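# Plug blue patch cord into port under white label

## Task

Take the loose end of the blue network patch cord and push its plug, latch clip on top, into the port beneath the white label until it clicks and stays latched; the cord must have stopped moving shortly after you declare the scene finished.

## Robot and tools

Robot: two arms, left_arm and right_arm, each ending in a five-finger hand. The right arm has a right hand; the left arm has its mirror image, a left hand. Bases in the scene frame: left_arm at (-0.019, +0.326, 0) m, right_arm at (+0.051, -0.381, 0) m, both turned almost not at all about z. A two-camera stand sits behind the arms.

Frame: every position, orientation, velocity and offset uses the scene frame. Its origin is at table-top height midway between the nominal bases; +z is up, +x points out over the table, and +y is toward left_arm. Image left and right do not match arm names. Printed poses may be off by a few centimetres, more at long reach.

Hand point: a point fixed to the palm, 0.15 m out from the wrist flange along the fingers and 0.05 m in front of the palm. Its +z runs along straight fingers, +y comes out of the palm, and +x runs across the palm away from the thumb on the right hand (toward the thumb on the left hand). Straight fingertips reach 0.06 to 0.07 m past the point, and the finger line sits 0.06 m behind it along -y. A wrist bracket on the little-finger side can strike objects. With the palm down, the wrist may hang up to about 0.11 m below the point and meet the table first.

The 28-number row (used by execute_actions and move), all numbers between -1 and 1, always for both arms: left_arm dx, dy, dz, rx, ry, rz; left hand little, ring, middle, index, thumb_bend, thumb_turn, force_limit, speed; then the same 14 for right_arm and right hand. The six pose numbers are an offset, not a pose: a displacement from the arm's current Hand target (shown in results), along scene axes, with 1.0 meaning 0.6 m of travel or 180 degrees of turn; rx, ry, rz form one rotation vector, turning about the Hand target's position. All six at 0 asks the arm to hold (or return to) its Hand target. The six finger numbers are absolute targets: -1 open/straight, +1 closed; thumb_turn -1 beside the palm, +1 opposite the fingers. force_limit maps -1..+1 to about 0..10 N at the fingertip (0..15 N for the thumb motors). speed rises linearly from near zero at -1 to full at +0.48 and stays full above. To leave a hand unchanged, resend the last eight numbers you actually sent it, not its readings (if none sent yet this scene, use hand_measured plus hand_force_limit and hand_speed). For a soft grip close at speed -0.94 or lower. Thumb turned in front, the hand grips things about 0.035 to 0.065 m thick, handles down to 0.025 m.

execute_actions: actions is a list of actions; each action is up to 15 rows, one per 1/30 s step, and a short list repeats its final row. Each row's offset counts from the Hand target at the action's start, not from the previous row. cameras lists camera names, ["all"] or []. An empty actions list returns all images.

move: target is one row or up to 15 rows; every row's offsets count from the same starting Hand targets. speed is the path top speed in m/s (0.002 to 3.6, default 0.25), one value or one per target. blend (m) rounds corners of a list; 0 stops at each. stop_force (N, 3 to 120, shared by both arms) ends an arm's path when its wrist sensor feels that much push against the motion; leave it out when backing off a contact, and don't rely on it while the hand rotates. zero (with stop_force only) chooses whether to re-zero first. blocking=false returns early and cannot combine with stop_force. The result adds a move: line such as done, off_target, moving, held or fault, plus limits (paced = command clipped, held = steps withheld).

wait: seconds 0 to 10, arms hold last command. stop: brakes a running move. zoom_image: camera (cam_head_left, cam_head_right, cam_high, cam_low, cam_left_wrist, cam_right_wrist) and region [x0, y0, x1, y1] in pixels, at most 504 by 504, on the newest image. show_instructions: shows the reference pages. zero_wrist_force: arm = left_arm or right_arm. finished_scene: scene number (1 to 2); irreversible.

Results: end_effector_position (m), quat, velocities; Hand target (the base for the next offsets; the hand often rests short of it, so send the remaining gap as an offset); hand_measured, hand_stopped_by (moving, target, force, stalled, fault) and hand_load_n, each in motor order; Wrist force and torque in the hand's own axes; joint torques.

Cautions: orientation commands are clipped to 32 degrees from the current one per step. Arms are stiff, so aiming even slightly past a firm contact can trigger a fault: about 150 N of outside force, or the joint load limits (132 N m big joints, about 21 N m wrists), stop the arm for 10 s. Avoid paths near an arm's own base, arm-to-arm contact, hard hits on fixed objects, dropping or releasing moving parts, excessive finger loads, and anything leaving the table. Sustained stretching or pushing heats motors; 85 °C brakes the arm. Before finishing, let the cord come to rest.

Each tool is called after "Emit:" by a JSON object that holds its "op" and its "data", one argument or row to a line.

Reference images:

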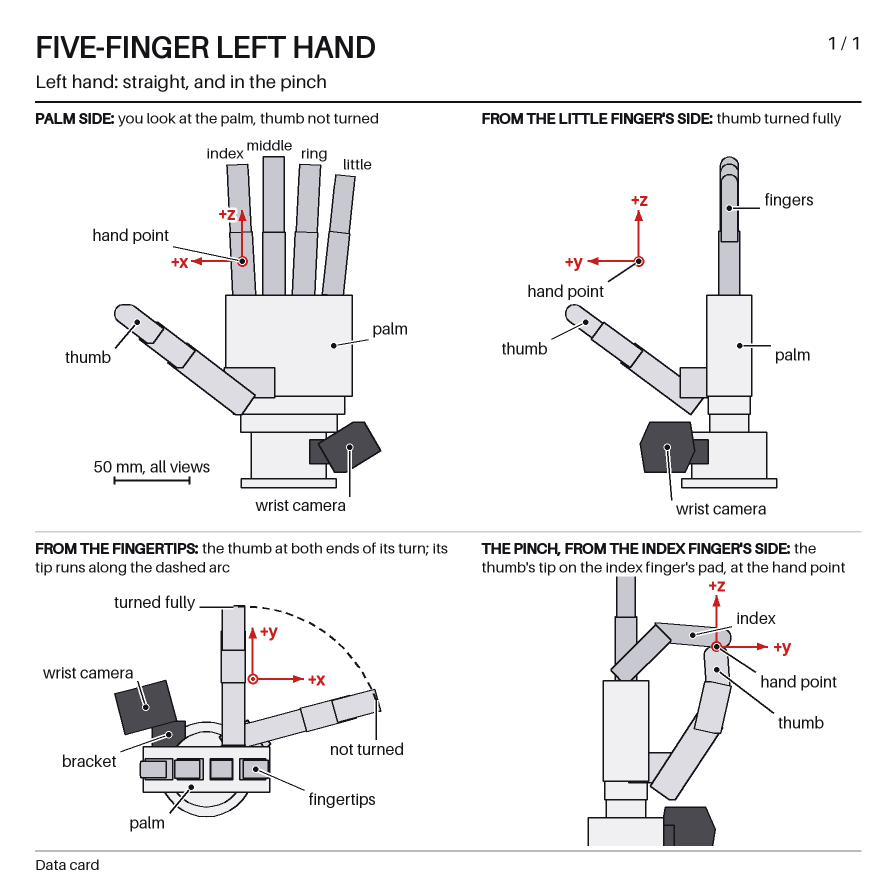

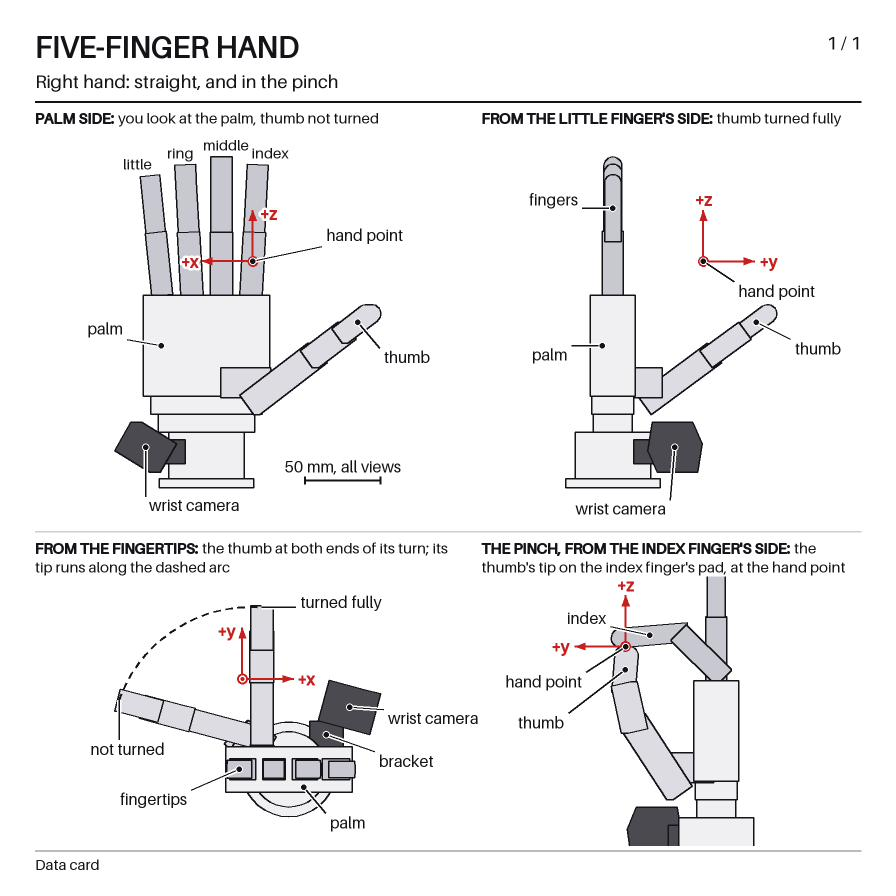

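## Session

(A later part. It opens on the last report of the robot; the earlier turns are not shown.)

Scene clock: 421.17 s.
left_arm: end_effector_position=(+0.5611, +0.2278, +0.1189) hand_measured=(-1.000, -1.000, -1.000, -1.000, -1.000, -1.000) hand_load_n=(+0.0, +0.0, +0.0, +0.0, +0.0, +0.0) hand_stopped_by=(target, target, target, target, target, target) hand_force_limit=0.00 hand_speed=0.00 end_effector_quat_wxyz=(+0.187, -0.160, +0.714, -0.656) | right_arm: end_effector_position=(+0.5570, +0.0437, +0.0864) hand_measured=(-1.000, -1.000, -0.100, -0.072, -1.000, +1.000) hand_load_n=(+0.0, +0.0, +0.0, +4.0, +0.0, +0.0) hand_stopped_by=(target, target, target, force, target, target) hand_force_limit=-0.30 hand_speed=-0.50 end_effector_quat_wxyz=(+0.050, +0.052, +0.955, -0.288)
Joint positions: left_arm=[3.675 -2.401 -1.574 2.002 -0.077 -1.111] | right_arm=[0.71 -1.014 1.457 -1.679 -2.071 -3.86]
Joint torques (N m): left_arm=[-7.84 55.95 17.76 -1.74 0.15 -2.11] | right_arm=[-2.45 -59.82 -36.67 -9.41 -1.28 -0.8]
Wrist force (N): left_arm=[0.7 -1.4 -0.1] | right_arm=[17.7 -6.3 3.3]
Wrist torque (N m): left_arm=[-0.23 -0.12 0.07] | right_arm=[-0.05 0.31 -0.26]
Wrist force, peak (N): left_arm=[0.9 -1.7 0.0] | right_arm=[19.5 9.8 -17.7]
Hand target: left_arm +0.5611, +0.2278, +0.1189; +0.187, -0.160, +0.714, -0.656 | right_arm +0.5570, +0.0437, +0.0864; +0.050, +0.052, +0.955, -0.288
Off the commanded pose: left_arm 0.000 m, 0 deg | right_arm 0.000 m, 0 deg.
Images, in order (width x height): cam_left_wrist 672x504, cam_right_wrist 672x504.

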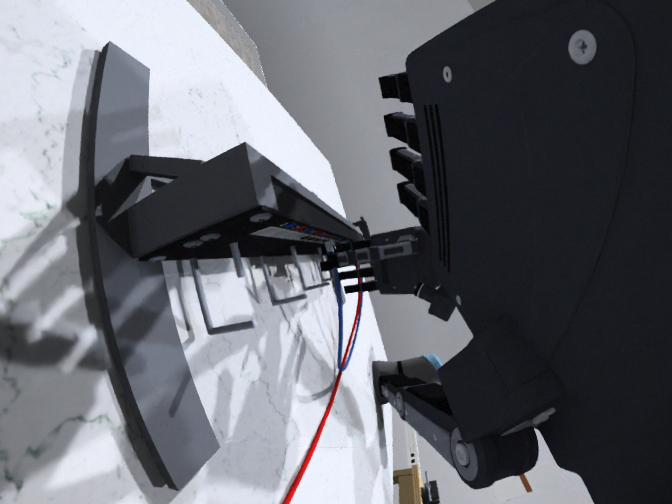

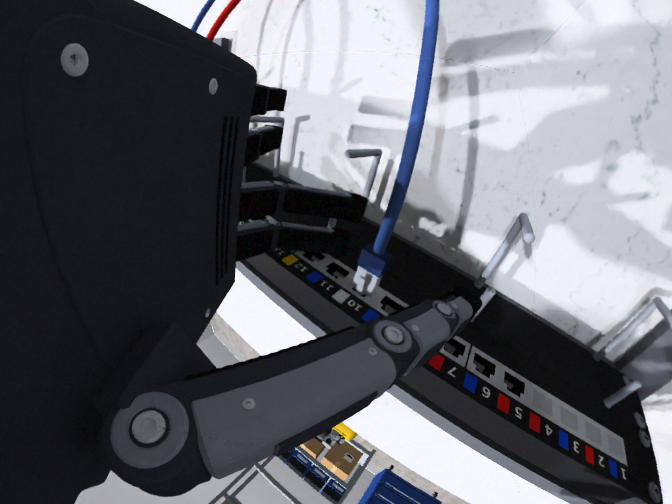

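Emit:
{"op": "move", "data": {
  "target": [
    [0,0,0,0,0,0,-1,-1,-1,-1,-1,-1,0,0,-0.002,0.0002,0,0,0,0,-1,-1,-0.1,0.05,-1,1,-0.3,-0.5]
  ],
  "speed": 0.01,
  "cameras": ["cam_right_wrist"]
}}

Emit:
{"op": "zoom_image", "data": {
  "camera": "cam_right_wrist",
  "region": [300, 180, 380, 260]
}}

Scene clock: 422.20 s.
left_arm: end_effector_position=(+0.5611, +0.2278, +0.1189) hand_measured=(-1.000, -1.000, -1.000, -1.000, -1.000, -1.000) hand_load_n=(+0.0, +0.0, +0.0, +0.0, +0.0, -0.5) hand_stopped_by=(target, target, target, target, target, target) hand_force_limit=0.00 hand_speed=0.00 end_effector_quat_wxyz=(+0.187, -0.160, +0.714, -0.656) | right_arm: end_effector_position=(+0.5559, +0.0438, +0.0864) hand_measured=(-1.000, -1.000, -0.100, -0.072, -1.000, +1.000) hand_load_n=(+0.0, +0.0, +0.0, +0.5, +0.0, +0.0) hand_stopped_by=(target, target, target, force, target, target) hand_force_limit=-0.30 hand_speed=-0.50 end_effector_quat_wxyz=(+0.050, +0.052, +0.955, -0.288)
Joint positions: left_arm=[3.675 -2.401 -1.574 2.002 -0.077 -1.111] | right_arm=[0.711 -1.016 1.459 -1.679 -2.07 -3.859]
Joint torques (N m): left_arm=[-6.58 57.37 18.11 -1.76 0.26 -2.05] | right_arm=[11.14 -57.82 -15.1 -3.24 -0.01 1.58]
Wrist force (N): left_arm=[0.8 -1.5 0.0] | right_arm=[0.9 -2.2 0.5]
Wrist torque (N m): left_arm=[-0.25 -0.13 0.08] | right_arm=[0.01 -0.09 -0.44]
Wrist force, peak (N): left_arm=[0.7 -1.8 0.0] | right_arm=[18.2 -7.0 2.4]
Hand target: left_arm +0.5611, +0.2278, +0.1189; +0.187, -0.160, +0.714, -0.656 | right_arm +0.5558, +0.0438, +0.0864; +0.050, +0.052, +0.955, -0.288
Off the commanded pose: left_arm 0.000 m, 0 deg | right_arm 0.000 m, 0 deg.
move: done
Images, in order (width x height): cam_right_wrist 672x504.

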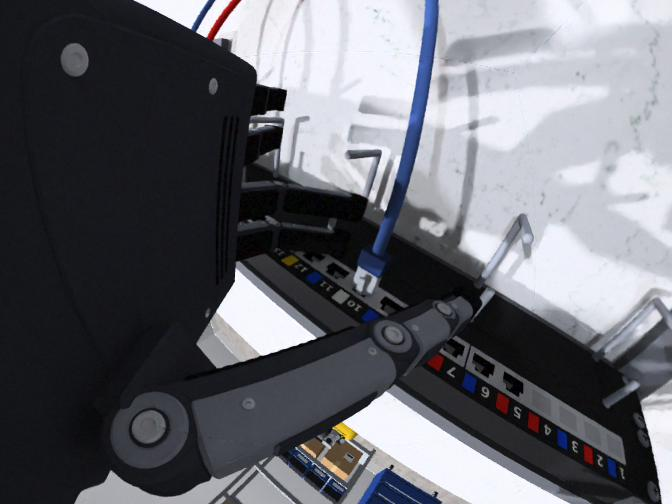

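Scaled by 6.300 from the camera's 672x504 image, which has a finer 960x720 frame.

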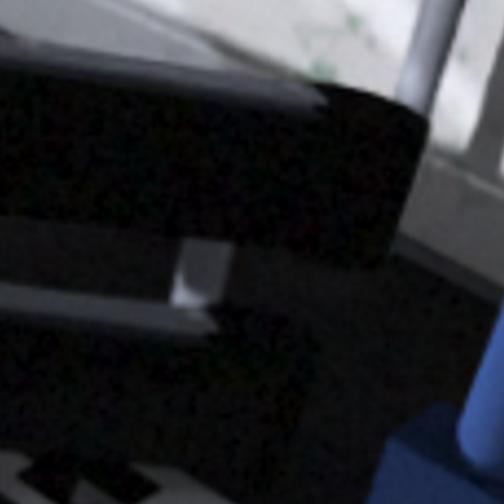

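Emit:
{"op": "move", "data": {
  "target": [
    [0,0,0,0,0,0,-1,-1,-1,-1,-1,-1,0,0,-0.0062,-0.0113,0.0118,0,0,0,-1,-1,-0.1,0.05,-1,1,-0.3,-0.5],
    [0,0,0,0,0,0,-1,-1,-1,-1,-1,-1,0,0,-0.02,-0.07,0.0753,0,0,0,-1,-1,-0.1,0.05,-1,1,-0.3,-0.5]
  ],
  "speed": [0.02,0.04],
  "stop_force": 8,
  "cameras": ["cam_left_wrist","cam_right_wrist"]
}}

Emit:
{"op": "zoom_image", "data": {
  "camera": "cam_left_wrist",
  "region": [311, 225, 351, 265]
}}

Scene clock: 425.37 s.
left_arm: end_effector_position=(+0.5611, +0.2278, +0.1189) hand_measured=(-1.000, -1.000, -1.000, -1.000, -1.000, -1.000) hand_load_n=(+0.0, +0.0, -0.5, +0.0, +0.0, -0.5) hand_stopped_by=(target, target, target, target, target, target) hand_force_limit=0.00 hand_speed=0.00 end_effector_quat_wxyz=(+0.187, -0.160, +0.714, -0.656) | right_arm: end_effector_position=(+0.5438, +0.0018, +0.1316) hand_measured=(-1.000, -1.000, -0.100, -0.072, -1.000, +1.000) hand_load_n=(+0.0, +0.0, +0.5, +0.0, +0.0, +0.0) hand_stopped_by=(target, target, target, force, target, target) hand_force_limit=-0.30 hand_speed=-0.50 end_effector_quat_wxyz=(+0.050, +0.052, +0.955, -0.288)
Joint positions: left_arm=[3.675 -2.401 -1.574 2.002 -0.077 -1.111] | right_arm=[0.67 -1.145 1.54 -1.652 -2.083 -3.903]
Joint torques (N m): left_arm=[-6.81 55.88 17.43 -1.74 0.49 -2.12] | right_arm=[-10.61 -52.35 -14.83 -0.43 -2.55 -1.94]
Wrist force (N): left_arm=[0.7 -1.3 0.0] | right_arm=[-0.5 -1.9 0.3]
Wrist torque (N m): left_arm=[-0.23 -0.11 0.07] | right_arm=[0.01 -0.08 -0.39]
Wrist force, peak (N): left_arm=[0.7 -1.8 0.1] | right_arm=[-0.5 -2.5 0.3]
Hand target: left_arm +0.5611, +0.2278, +0.1189; +0.187, -0.160, +0.714, -0.656 | right_arm +0.5438, +0.0018, +0.1316; +0.050, +0.052, +0.955, -0.288
Off the commanded pose: left_arm 0.000 m, 0 deg | right_arm 0.000 m, 0 deg.
move: done
Images, in order (width x height): cam_left_wrist 672x504, cam_right_wrist 672x504.

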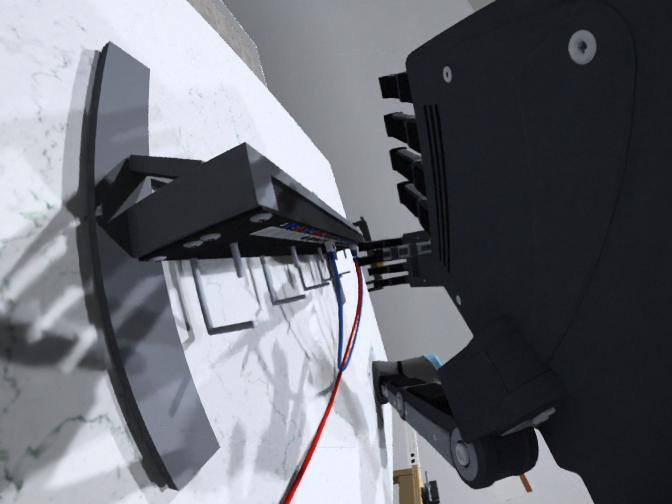

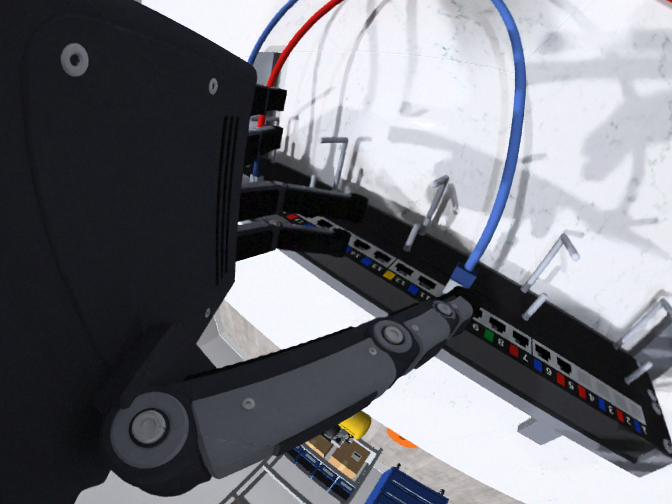

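Scaled by 12.600 from the camera's 672x504 image, which has a finer 960x720 frame.

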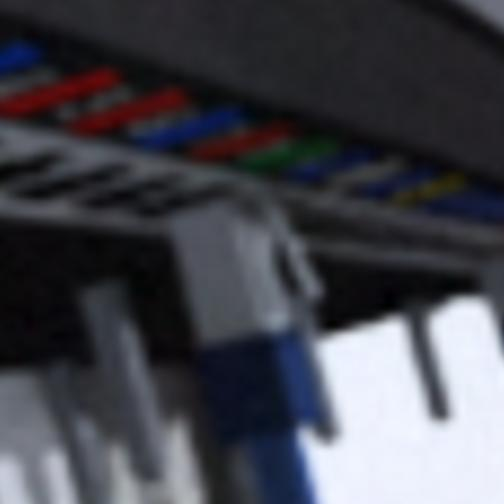

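Emit:
{"op": "move", "data": {
  "target": [
    [0,0,0,0,0,0,-1,-1,-1,-1,-1,-1,0,0,-0.04,-0.03,0.06,0,0,0,-1,-1,-1,-1,-1,-1,-0.3,0.2]
  ],
  "speed": 0.06,
  "cameras": ["cam_left_wrist","cam_right_wrist"]
}}

Emit:
{"op": "zoom_image", "data": {
  "camera": "cam_right_wrist",
  "region": [400, 230, 500, 330]
}}

Emit:
{"op": "zoom_image", "data": {
  "camera": "cam_left_wrist",
  "region": [321, 235, 351, 265]
}}

Scene clock: 426.87 s.
left_arm: end_effector_position=(+0.5611, +0.2278, +0.1189) hand_measured=(-1.000, -1.000, -1.000, -1.000, -1.000, -1.000) hand_load_n=(+0.0, +0.0, +0.0, +0.0, +0.0, -0.5) hand_stopped_by=(target, target, target, target, target, target) hand_force_limit=0.00 hand_speed=0.00 end_effector_quat_wxyz=(+0.187, -0.160, +0.714, -0.656) | right_arm: end_effector_position=(+0.5199, -0.0161, +0.1674) hand_measured=(-1.000, -1.000, -1.000, -1.000, -1.000, -1.000) hand_load_n=(+0.0, +0.0, +0.0, +0.0, -0.5, +0.0) hand_stopped_by=(target, target, target, target, target, target) hand_force_limit=-0.30 hand_speed=0.20 end_effector_quat_wxyz=(+0.050, +0.052, +0.955, -0.288)
Joint positions: left_arm=[3.675 -2.401 -1.574 2.002 -0.077 -1.111] | right_arm=[0.669 -1.241 1.58 -1.596 -2.084 -3.904]
Joint torques (N m): left_arm=[-7.72 57.2 17.53 -1.78 0.34 -2.2] | right_arm=[-10.89 -49.14 -13.54 -0.39 -2.17 -1.71]
Wrist force (N): left_arm=[0.7 -1.6 0.0] | right_arm=[-0.5 -1.9 0.1]
Wrist torque (N m): left_arm=[-0.27 -0.11 0.07] | right_arm=[0.02 -0.06 -0.39]
Wrist force, peak (N): left_arm=[0.8 -1.6 0.1] | right_arm=[-0.2 -2.5 0.1]
Hand target: left_arm +0.5611, +0.2278, +0.1189; +0.187, -0.160, +0.714, -0.656 | right_arm +0.5198, -0.0162, +0.1676; +0.050, +0.052, +0.955, -0.288
Off the commanded pose: left_arm 0.000 m, 0 deg | right_arm 0.000 m, 0 deg.
move: done
Images, in order (width x height): cam_left_wrist 672x504, cam_right_wrist 672x504.

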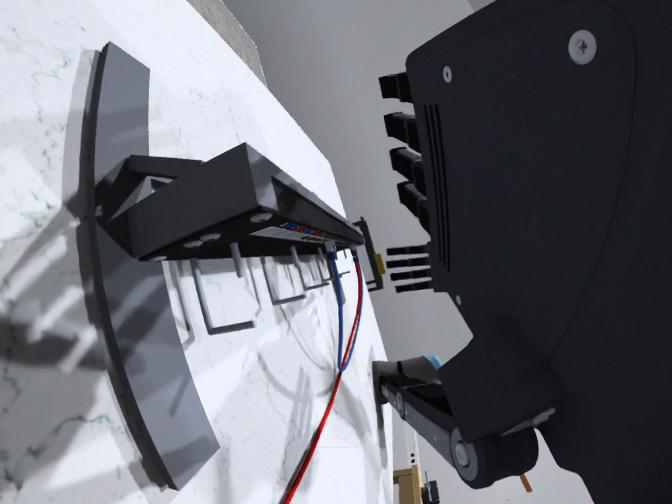

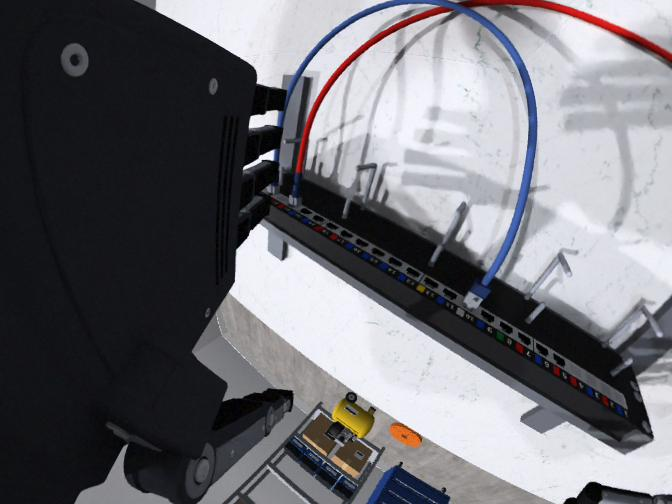

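Scaled by 5.040 from the camera's 672x504 image, which has a finer 960x720 frame.

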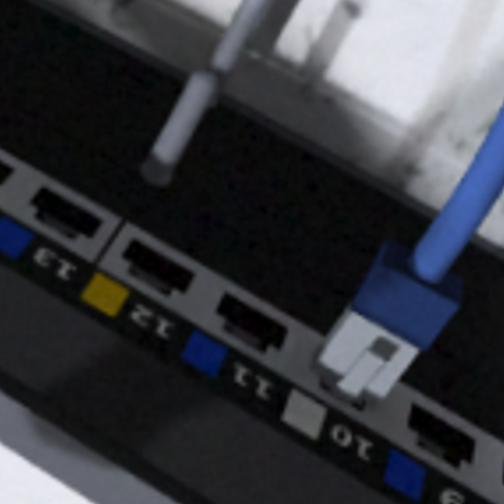

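Scaled by 16.800 from the camera's 672x504 image, which has a finer 960x720 frame.

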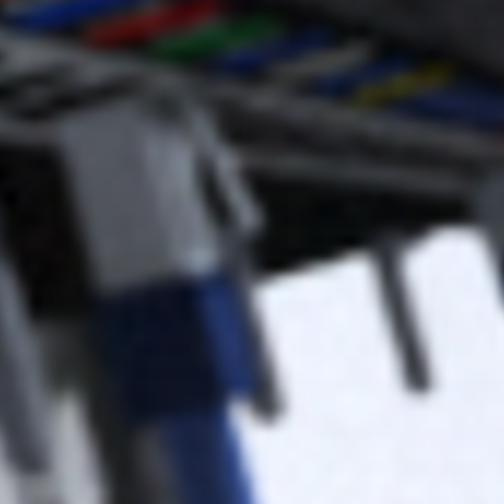

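Emit:
{"op": "zoom_image", "data": {
  "camera": "cam_right_wrist",
  "region": [265, 160, 325, 220]
}}

Emit:
{"op": "zoom_image", "data": {
  "camera": "cam_right_wrist",
  "region": [450, 260, 510, 320]
}}

Scaled by 8.400 from the camera's 672x504 image, which has a finer 960x720 frame.

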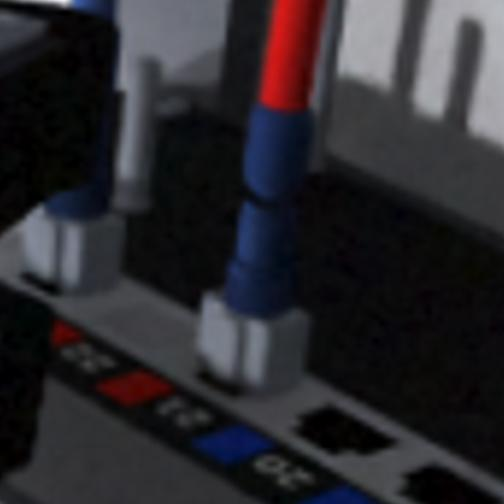

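Scaled by 8.400 from the camera's 672x504 image, which has a finer 960x720 frame.

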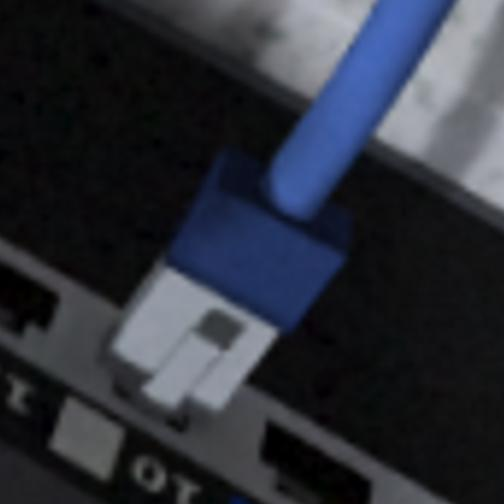

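Emit:
{"op": "wait", "data": {
  "seconds": 1.5,
  "cameras": ["cam_right_wrist","cam_high"]
}}

Emit:
{"op": "zoom_image", "data": {
  "camera": "cam_right_wrist",
  "region": [450, 260, 510, 320]
}}

Scene clock: 429.63 s.
left_arm: end_effector_position=(+0.5611, +0.2278, +0.1189) hand_measured=(-1.000, -1.000, -1.000, -1.000, -1.000, -1.000) hand_load_n=(+0.0, +0.0, +0.0, +0.0, +0.0, +0.0) hand_stopped_by=(target, target, target, target, target, target) hand_force_limit=0.00 hand_speed=0.00 end_effector_quat_wxyz=(+0.187, -0.160, +0.714, -0.656) | right_arm: end_effector_position=(+0.5198, -0.0162, +0.1676) hand_measured=(-1.000, -1.000, -1.000, -1.000, -1.000, -1.000) hand_load_n=(-0.5, -0.5, +0.0, +0.0, +0.0, +0.0) hand_stopped_by=(target, target, target, target, target, target) hand_force_limit=-0.30 hand_speed=0.20 end_effector_quat_wxyz=(+0.050, +0.052, +0.955, -0.288)
Joint positions: left_arm=[3.675 -2.401 -1.574 2.002 -0.077 -1.111] | right_arm=[0.669 -1.242 1.58 -1.596 -2.084 -3.904]
Joint torques (N m): left_arm=[-7.46 55.93 17.95 -1.88 0.49 -2.01] | right_arm=[-11.96 -48.42 -15.45 -0.46 -2.21 -1.73]
Wrist force (N): left_arm=[0.7 -1.5 -0.1] | right_arm=[-0.5 -2.0 0.7]
Wrist torque (N m): left_arm=[-0.26 -0.11 0.08] | right_arm=[-0.04 -0.07 -0.40]
Wrist force, peak (N): left_arm=[0.8 -1.7 0.1] | right_arm=[-0.4 -2.4 0.3]
Hand target: left_arm +0.5611, +0.2278, +0.1189; +0.187, -0.160, +0.714, -0.656 | right_arm +0.5198, -0.0162, +0.1676; +0.050, +0.052, +0.955, -0.288
Off the commanded pose: left_arm 0.000 m, 0 deg | right_arm 0.000 m, 0 deg.
wait: 1.50 s; at rest from the start
Images, in order (width x height): cam_high 896x504, cam_right_wrist 672x504.

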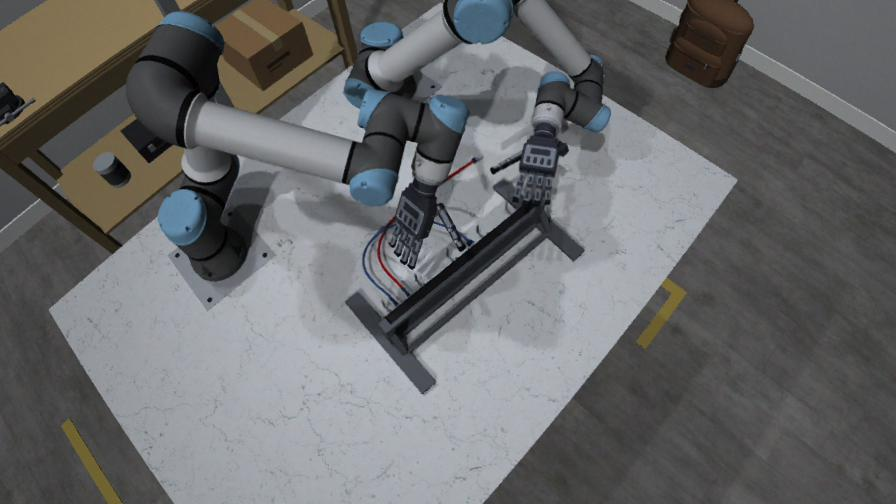

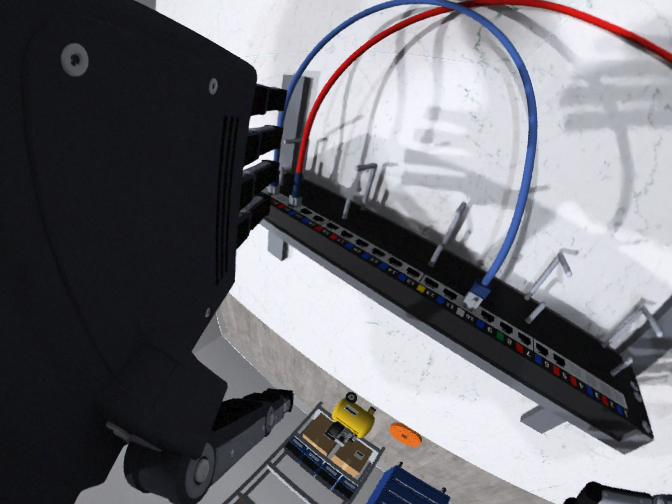

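Scaled by 8.400 from the camera's 672x504 image, which has a finer 960x720 frame.

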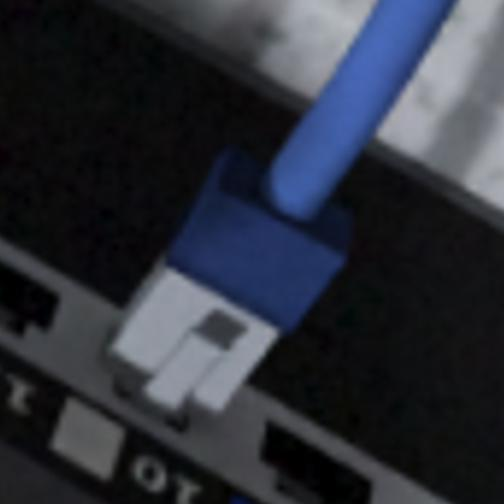

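Emit:
{"op": "finished_scene", "data": {
  "scene": 1
}}

The scene is finished: the task was done.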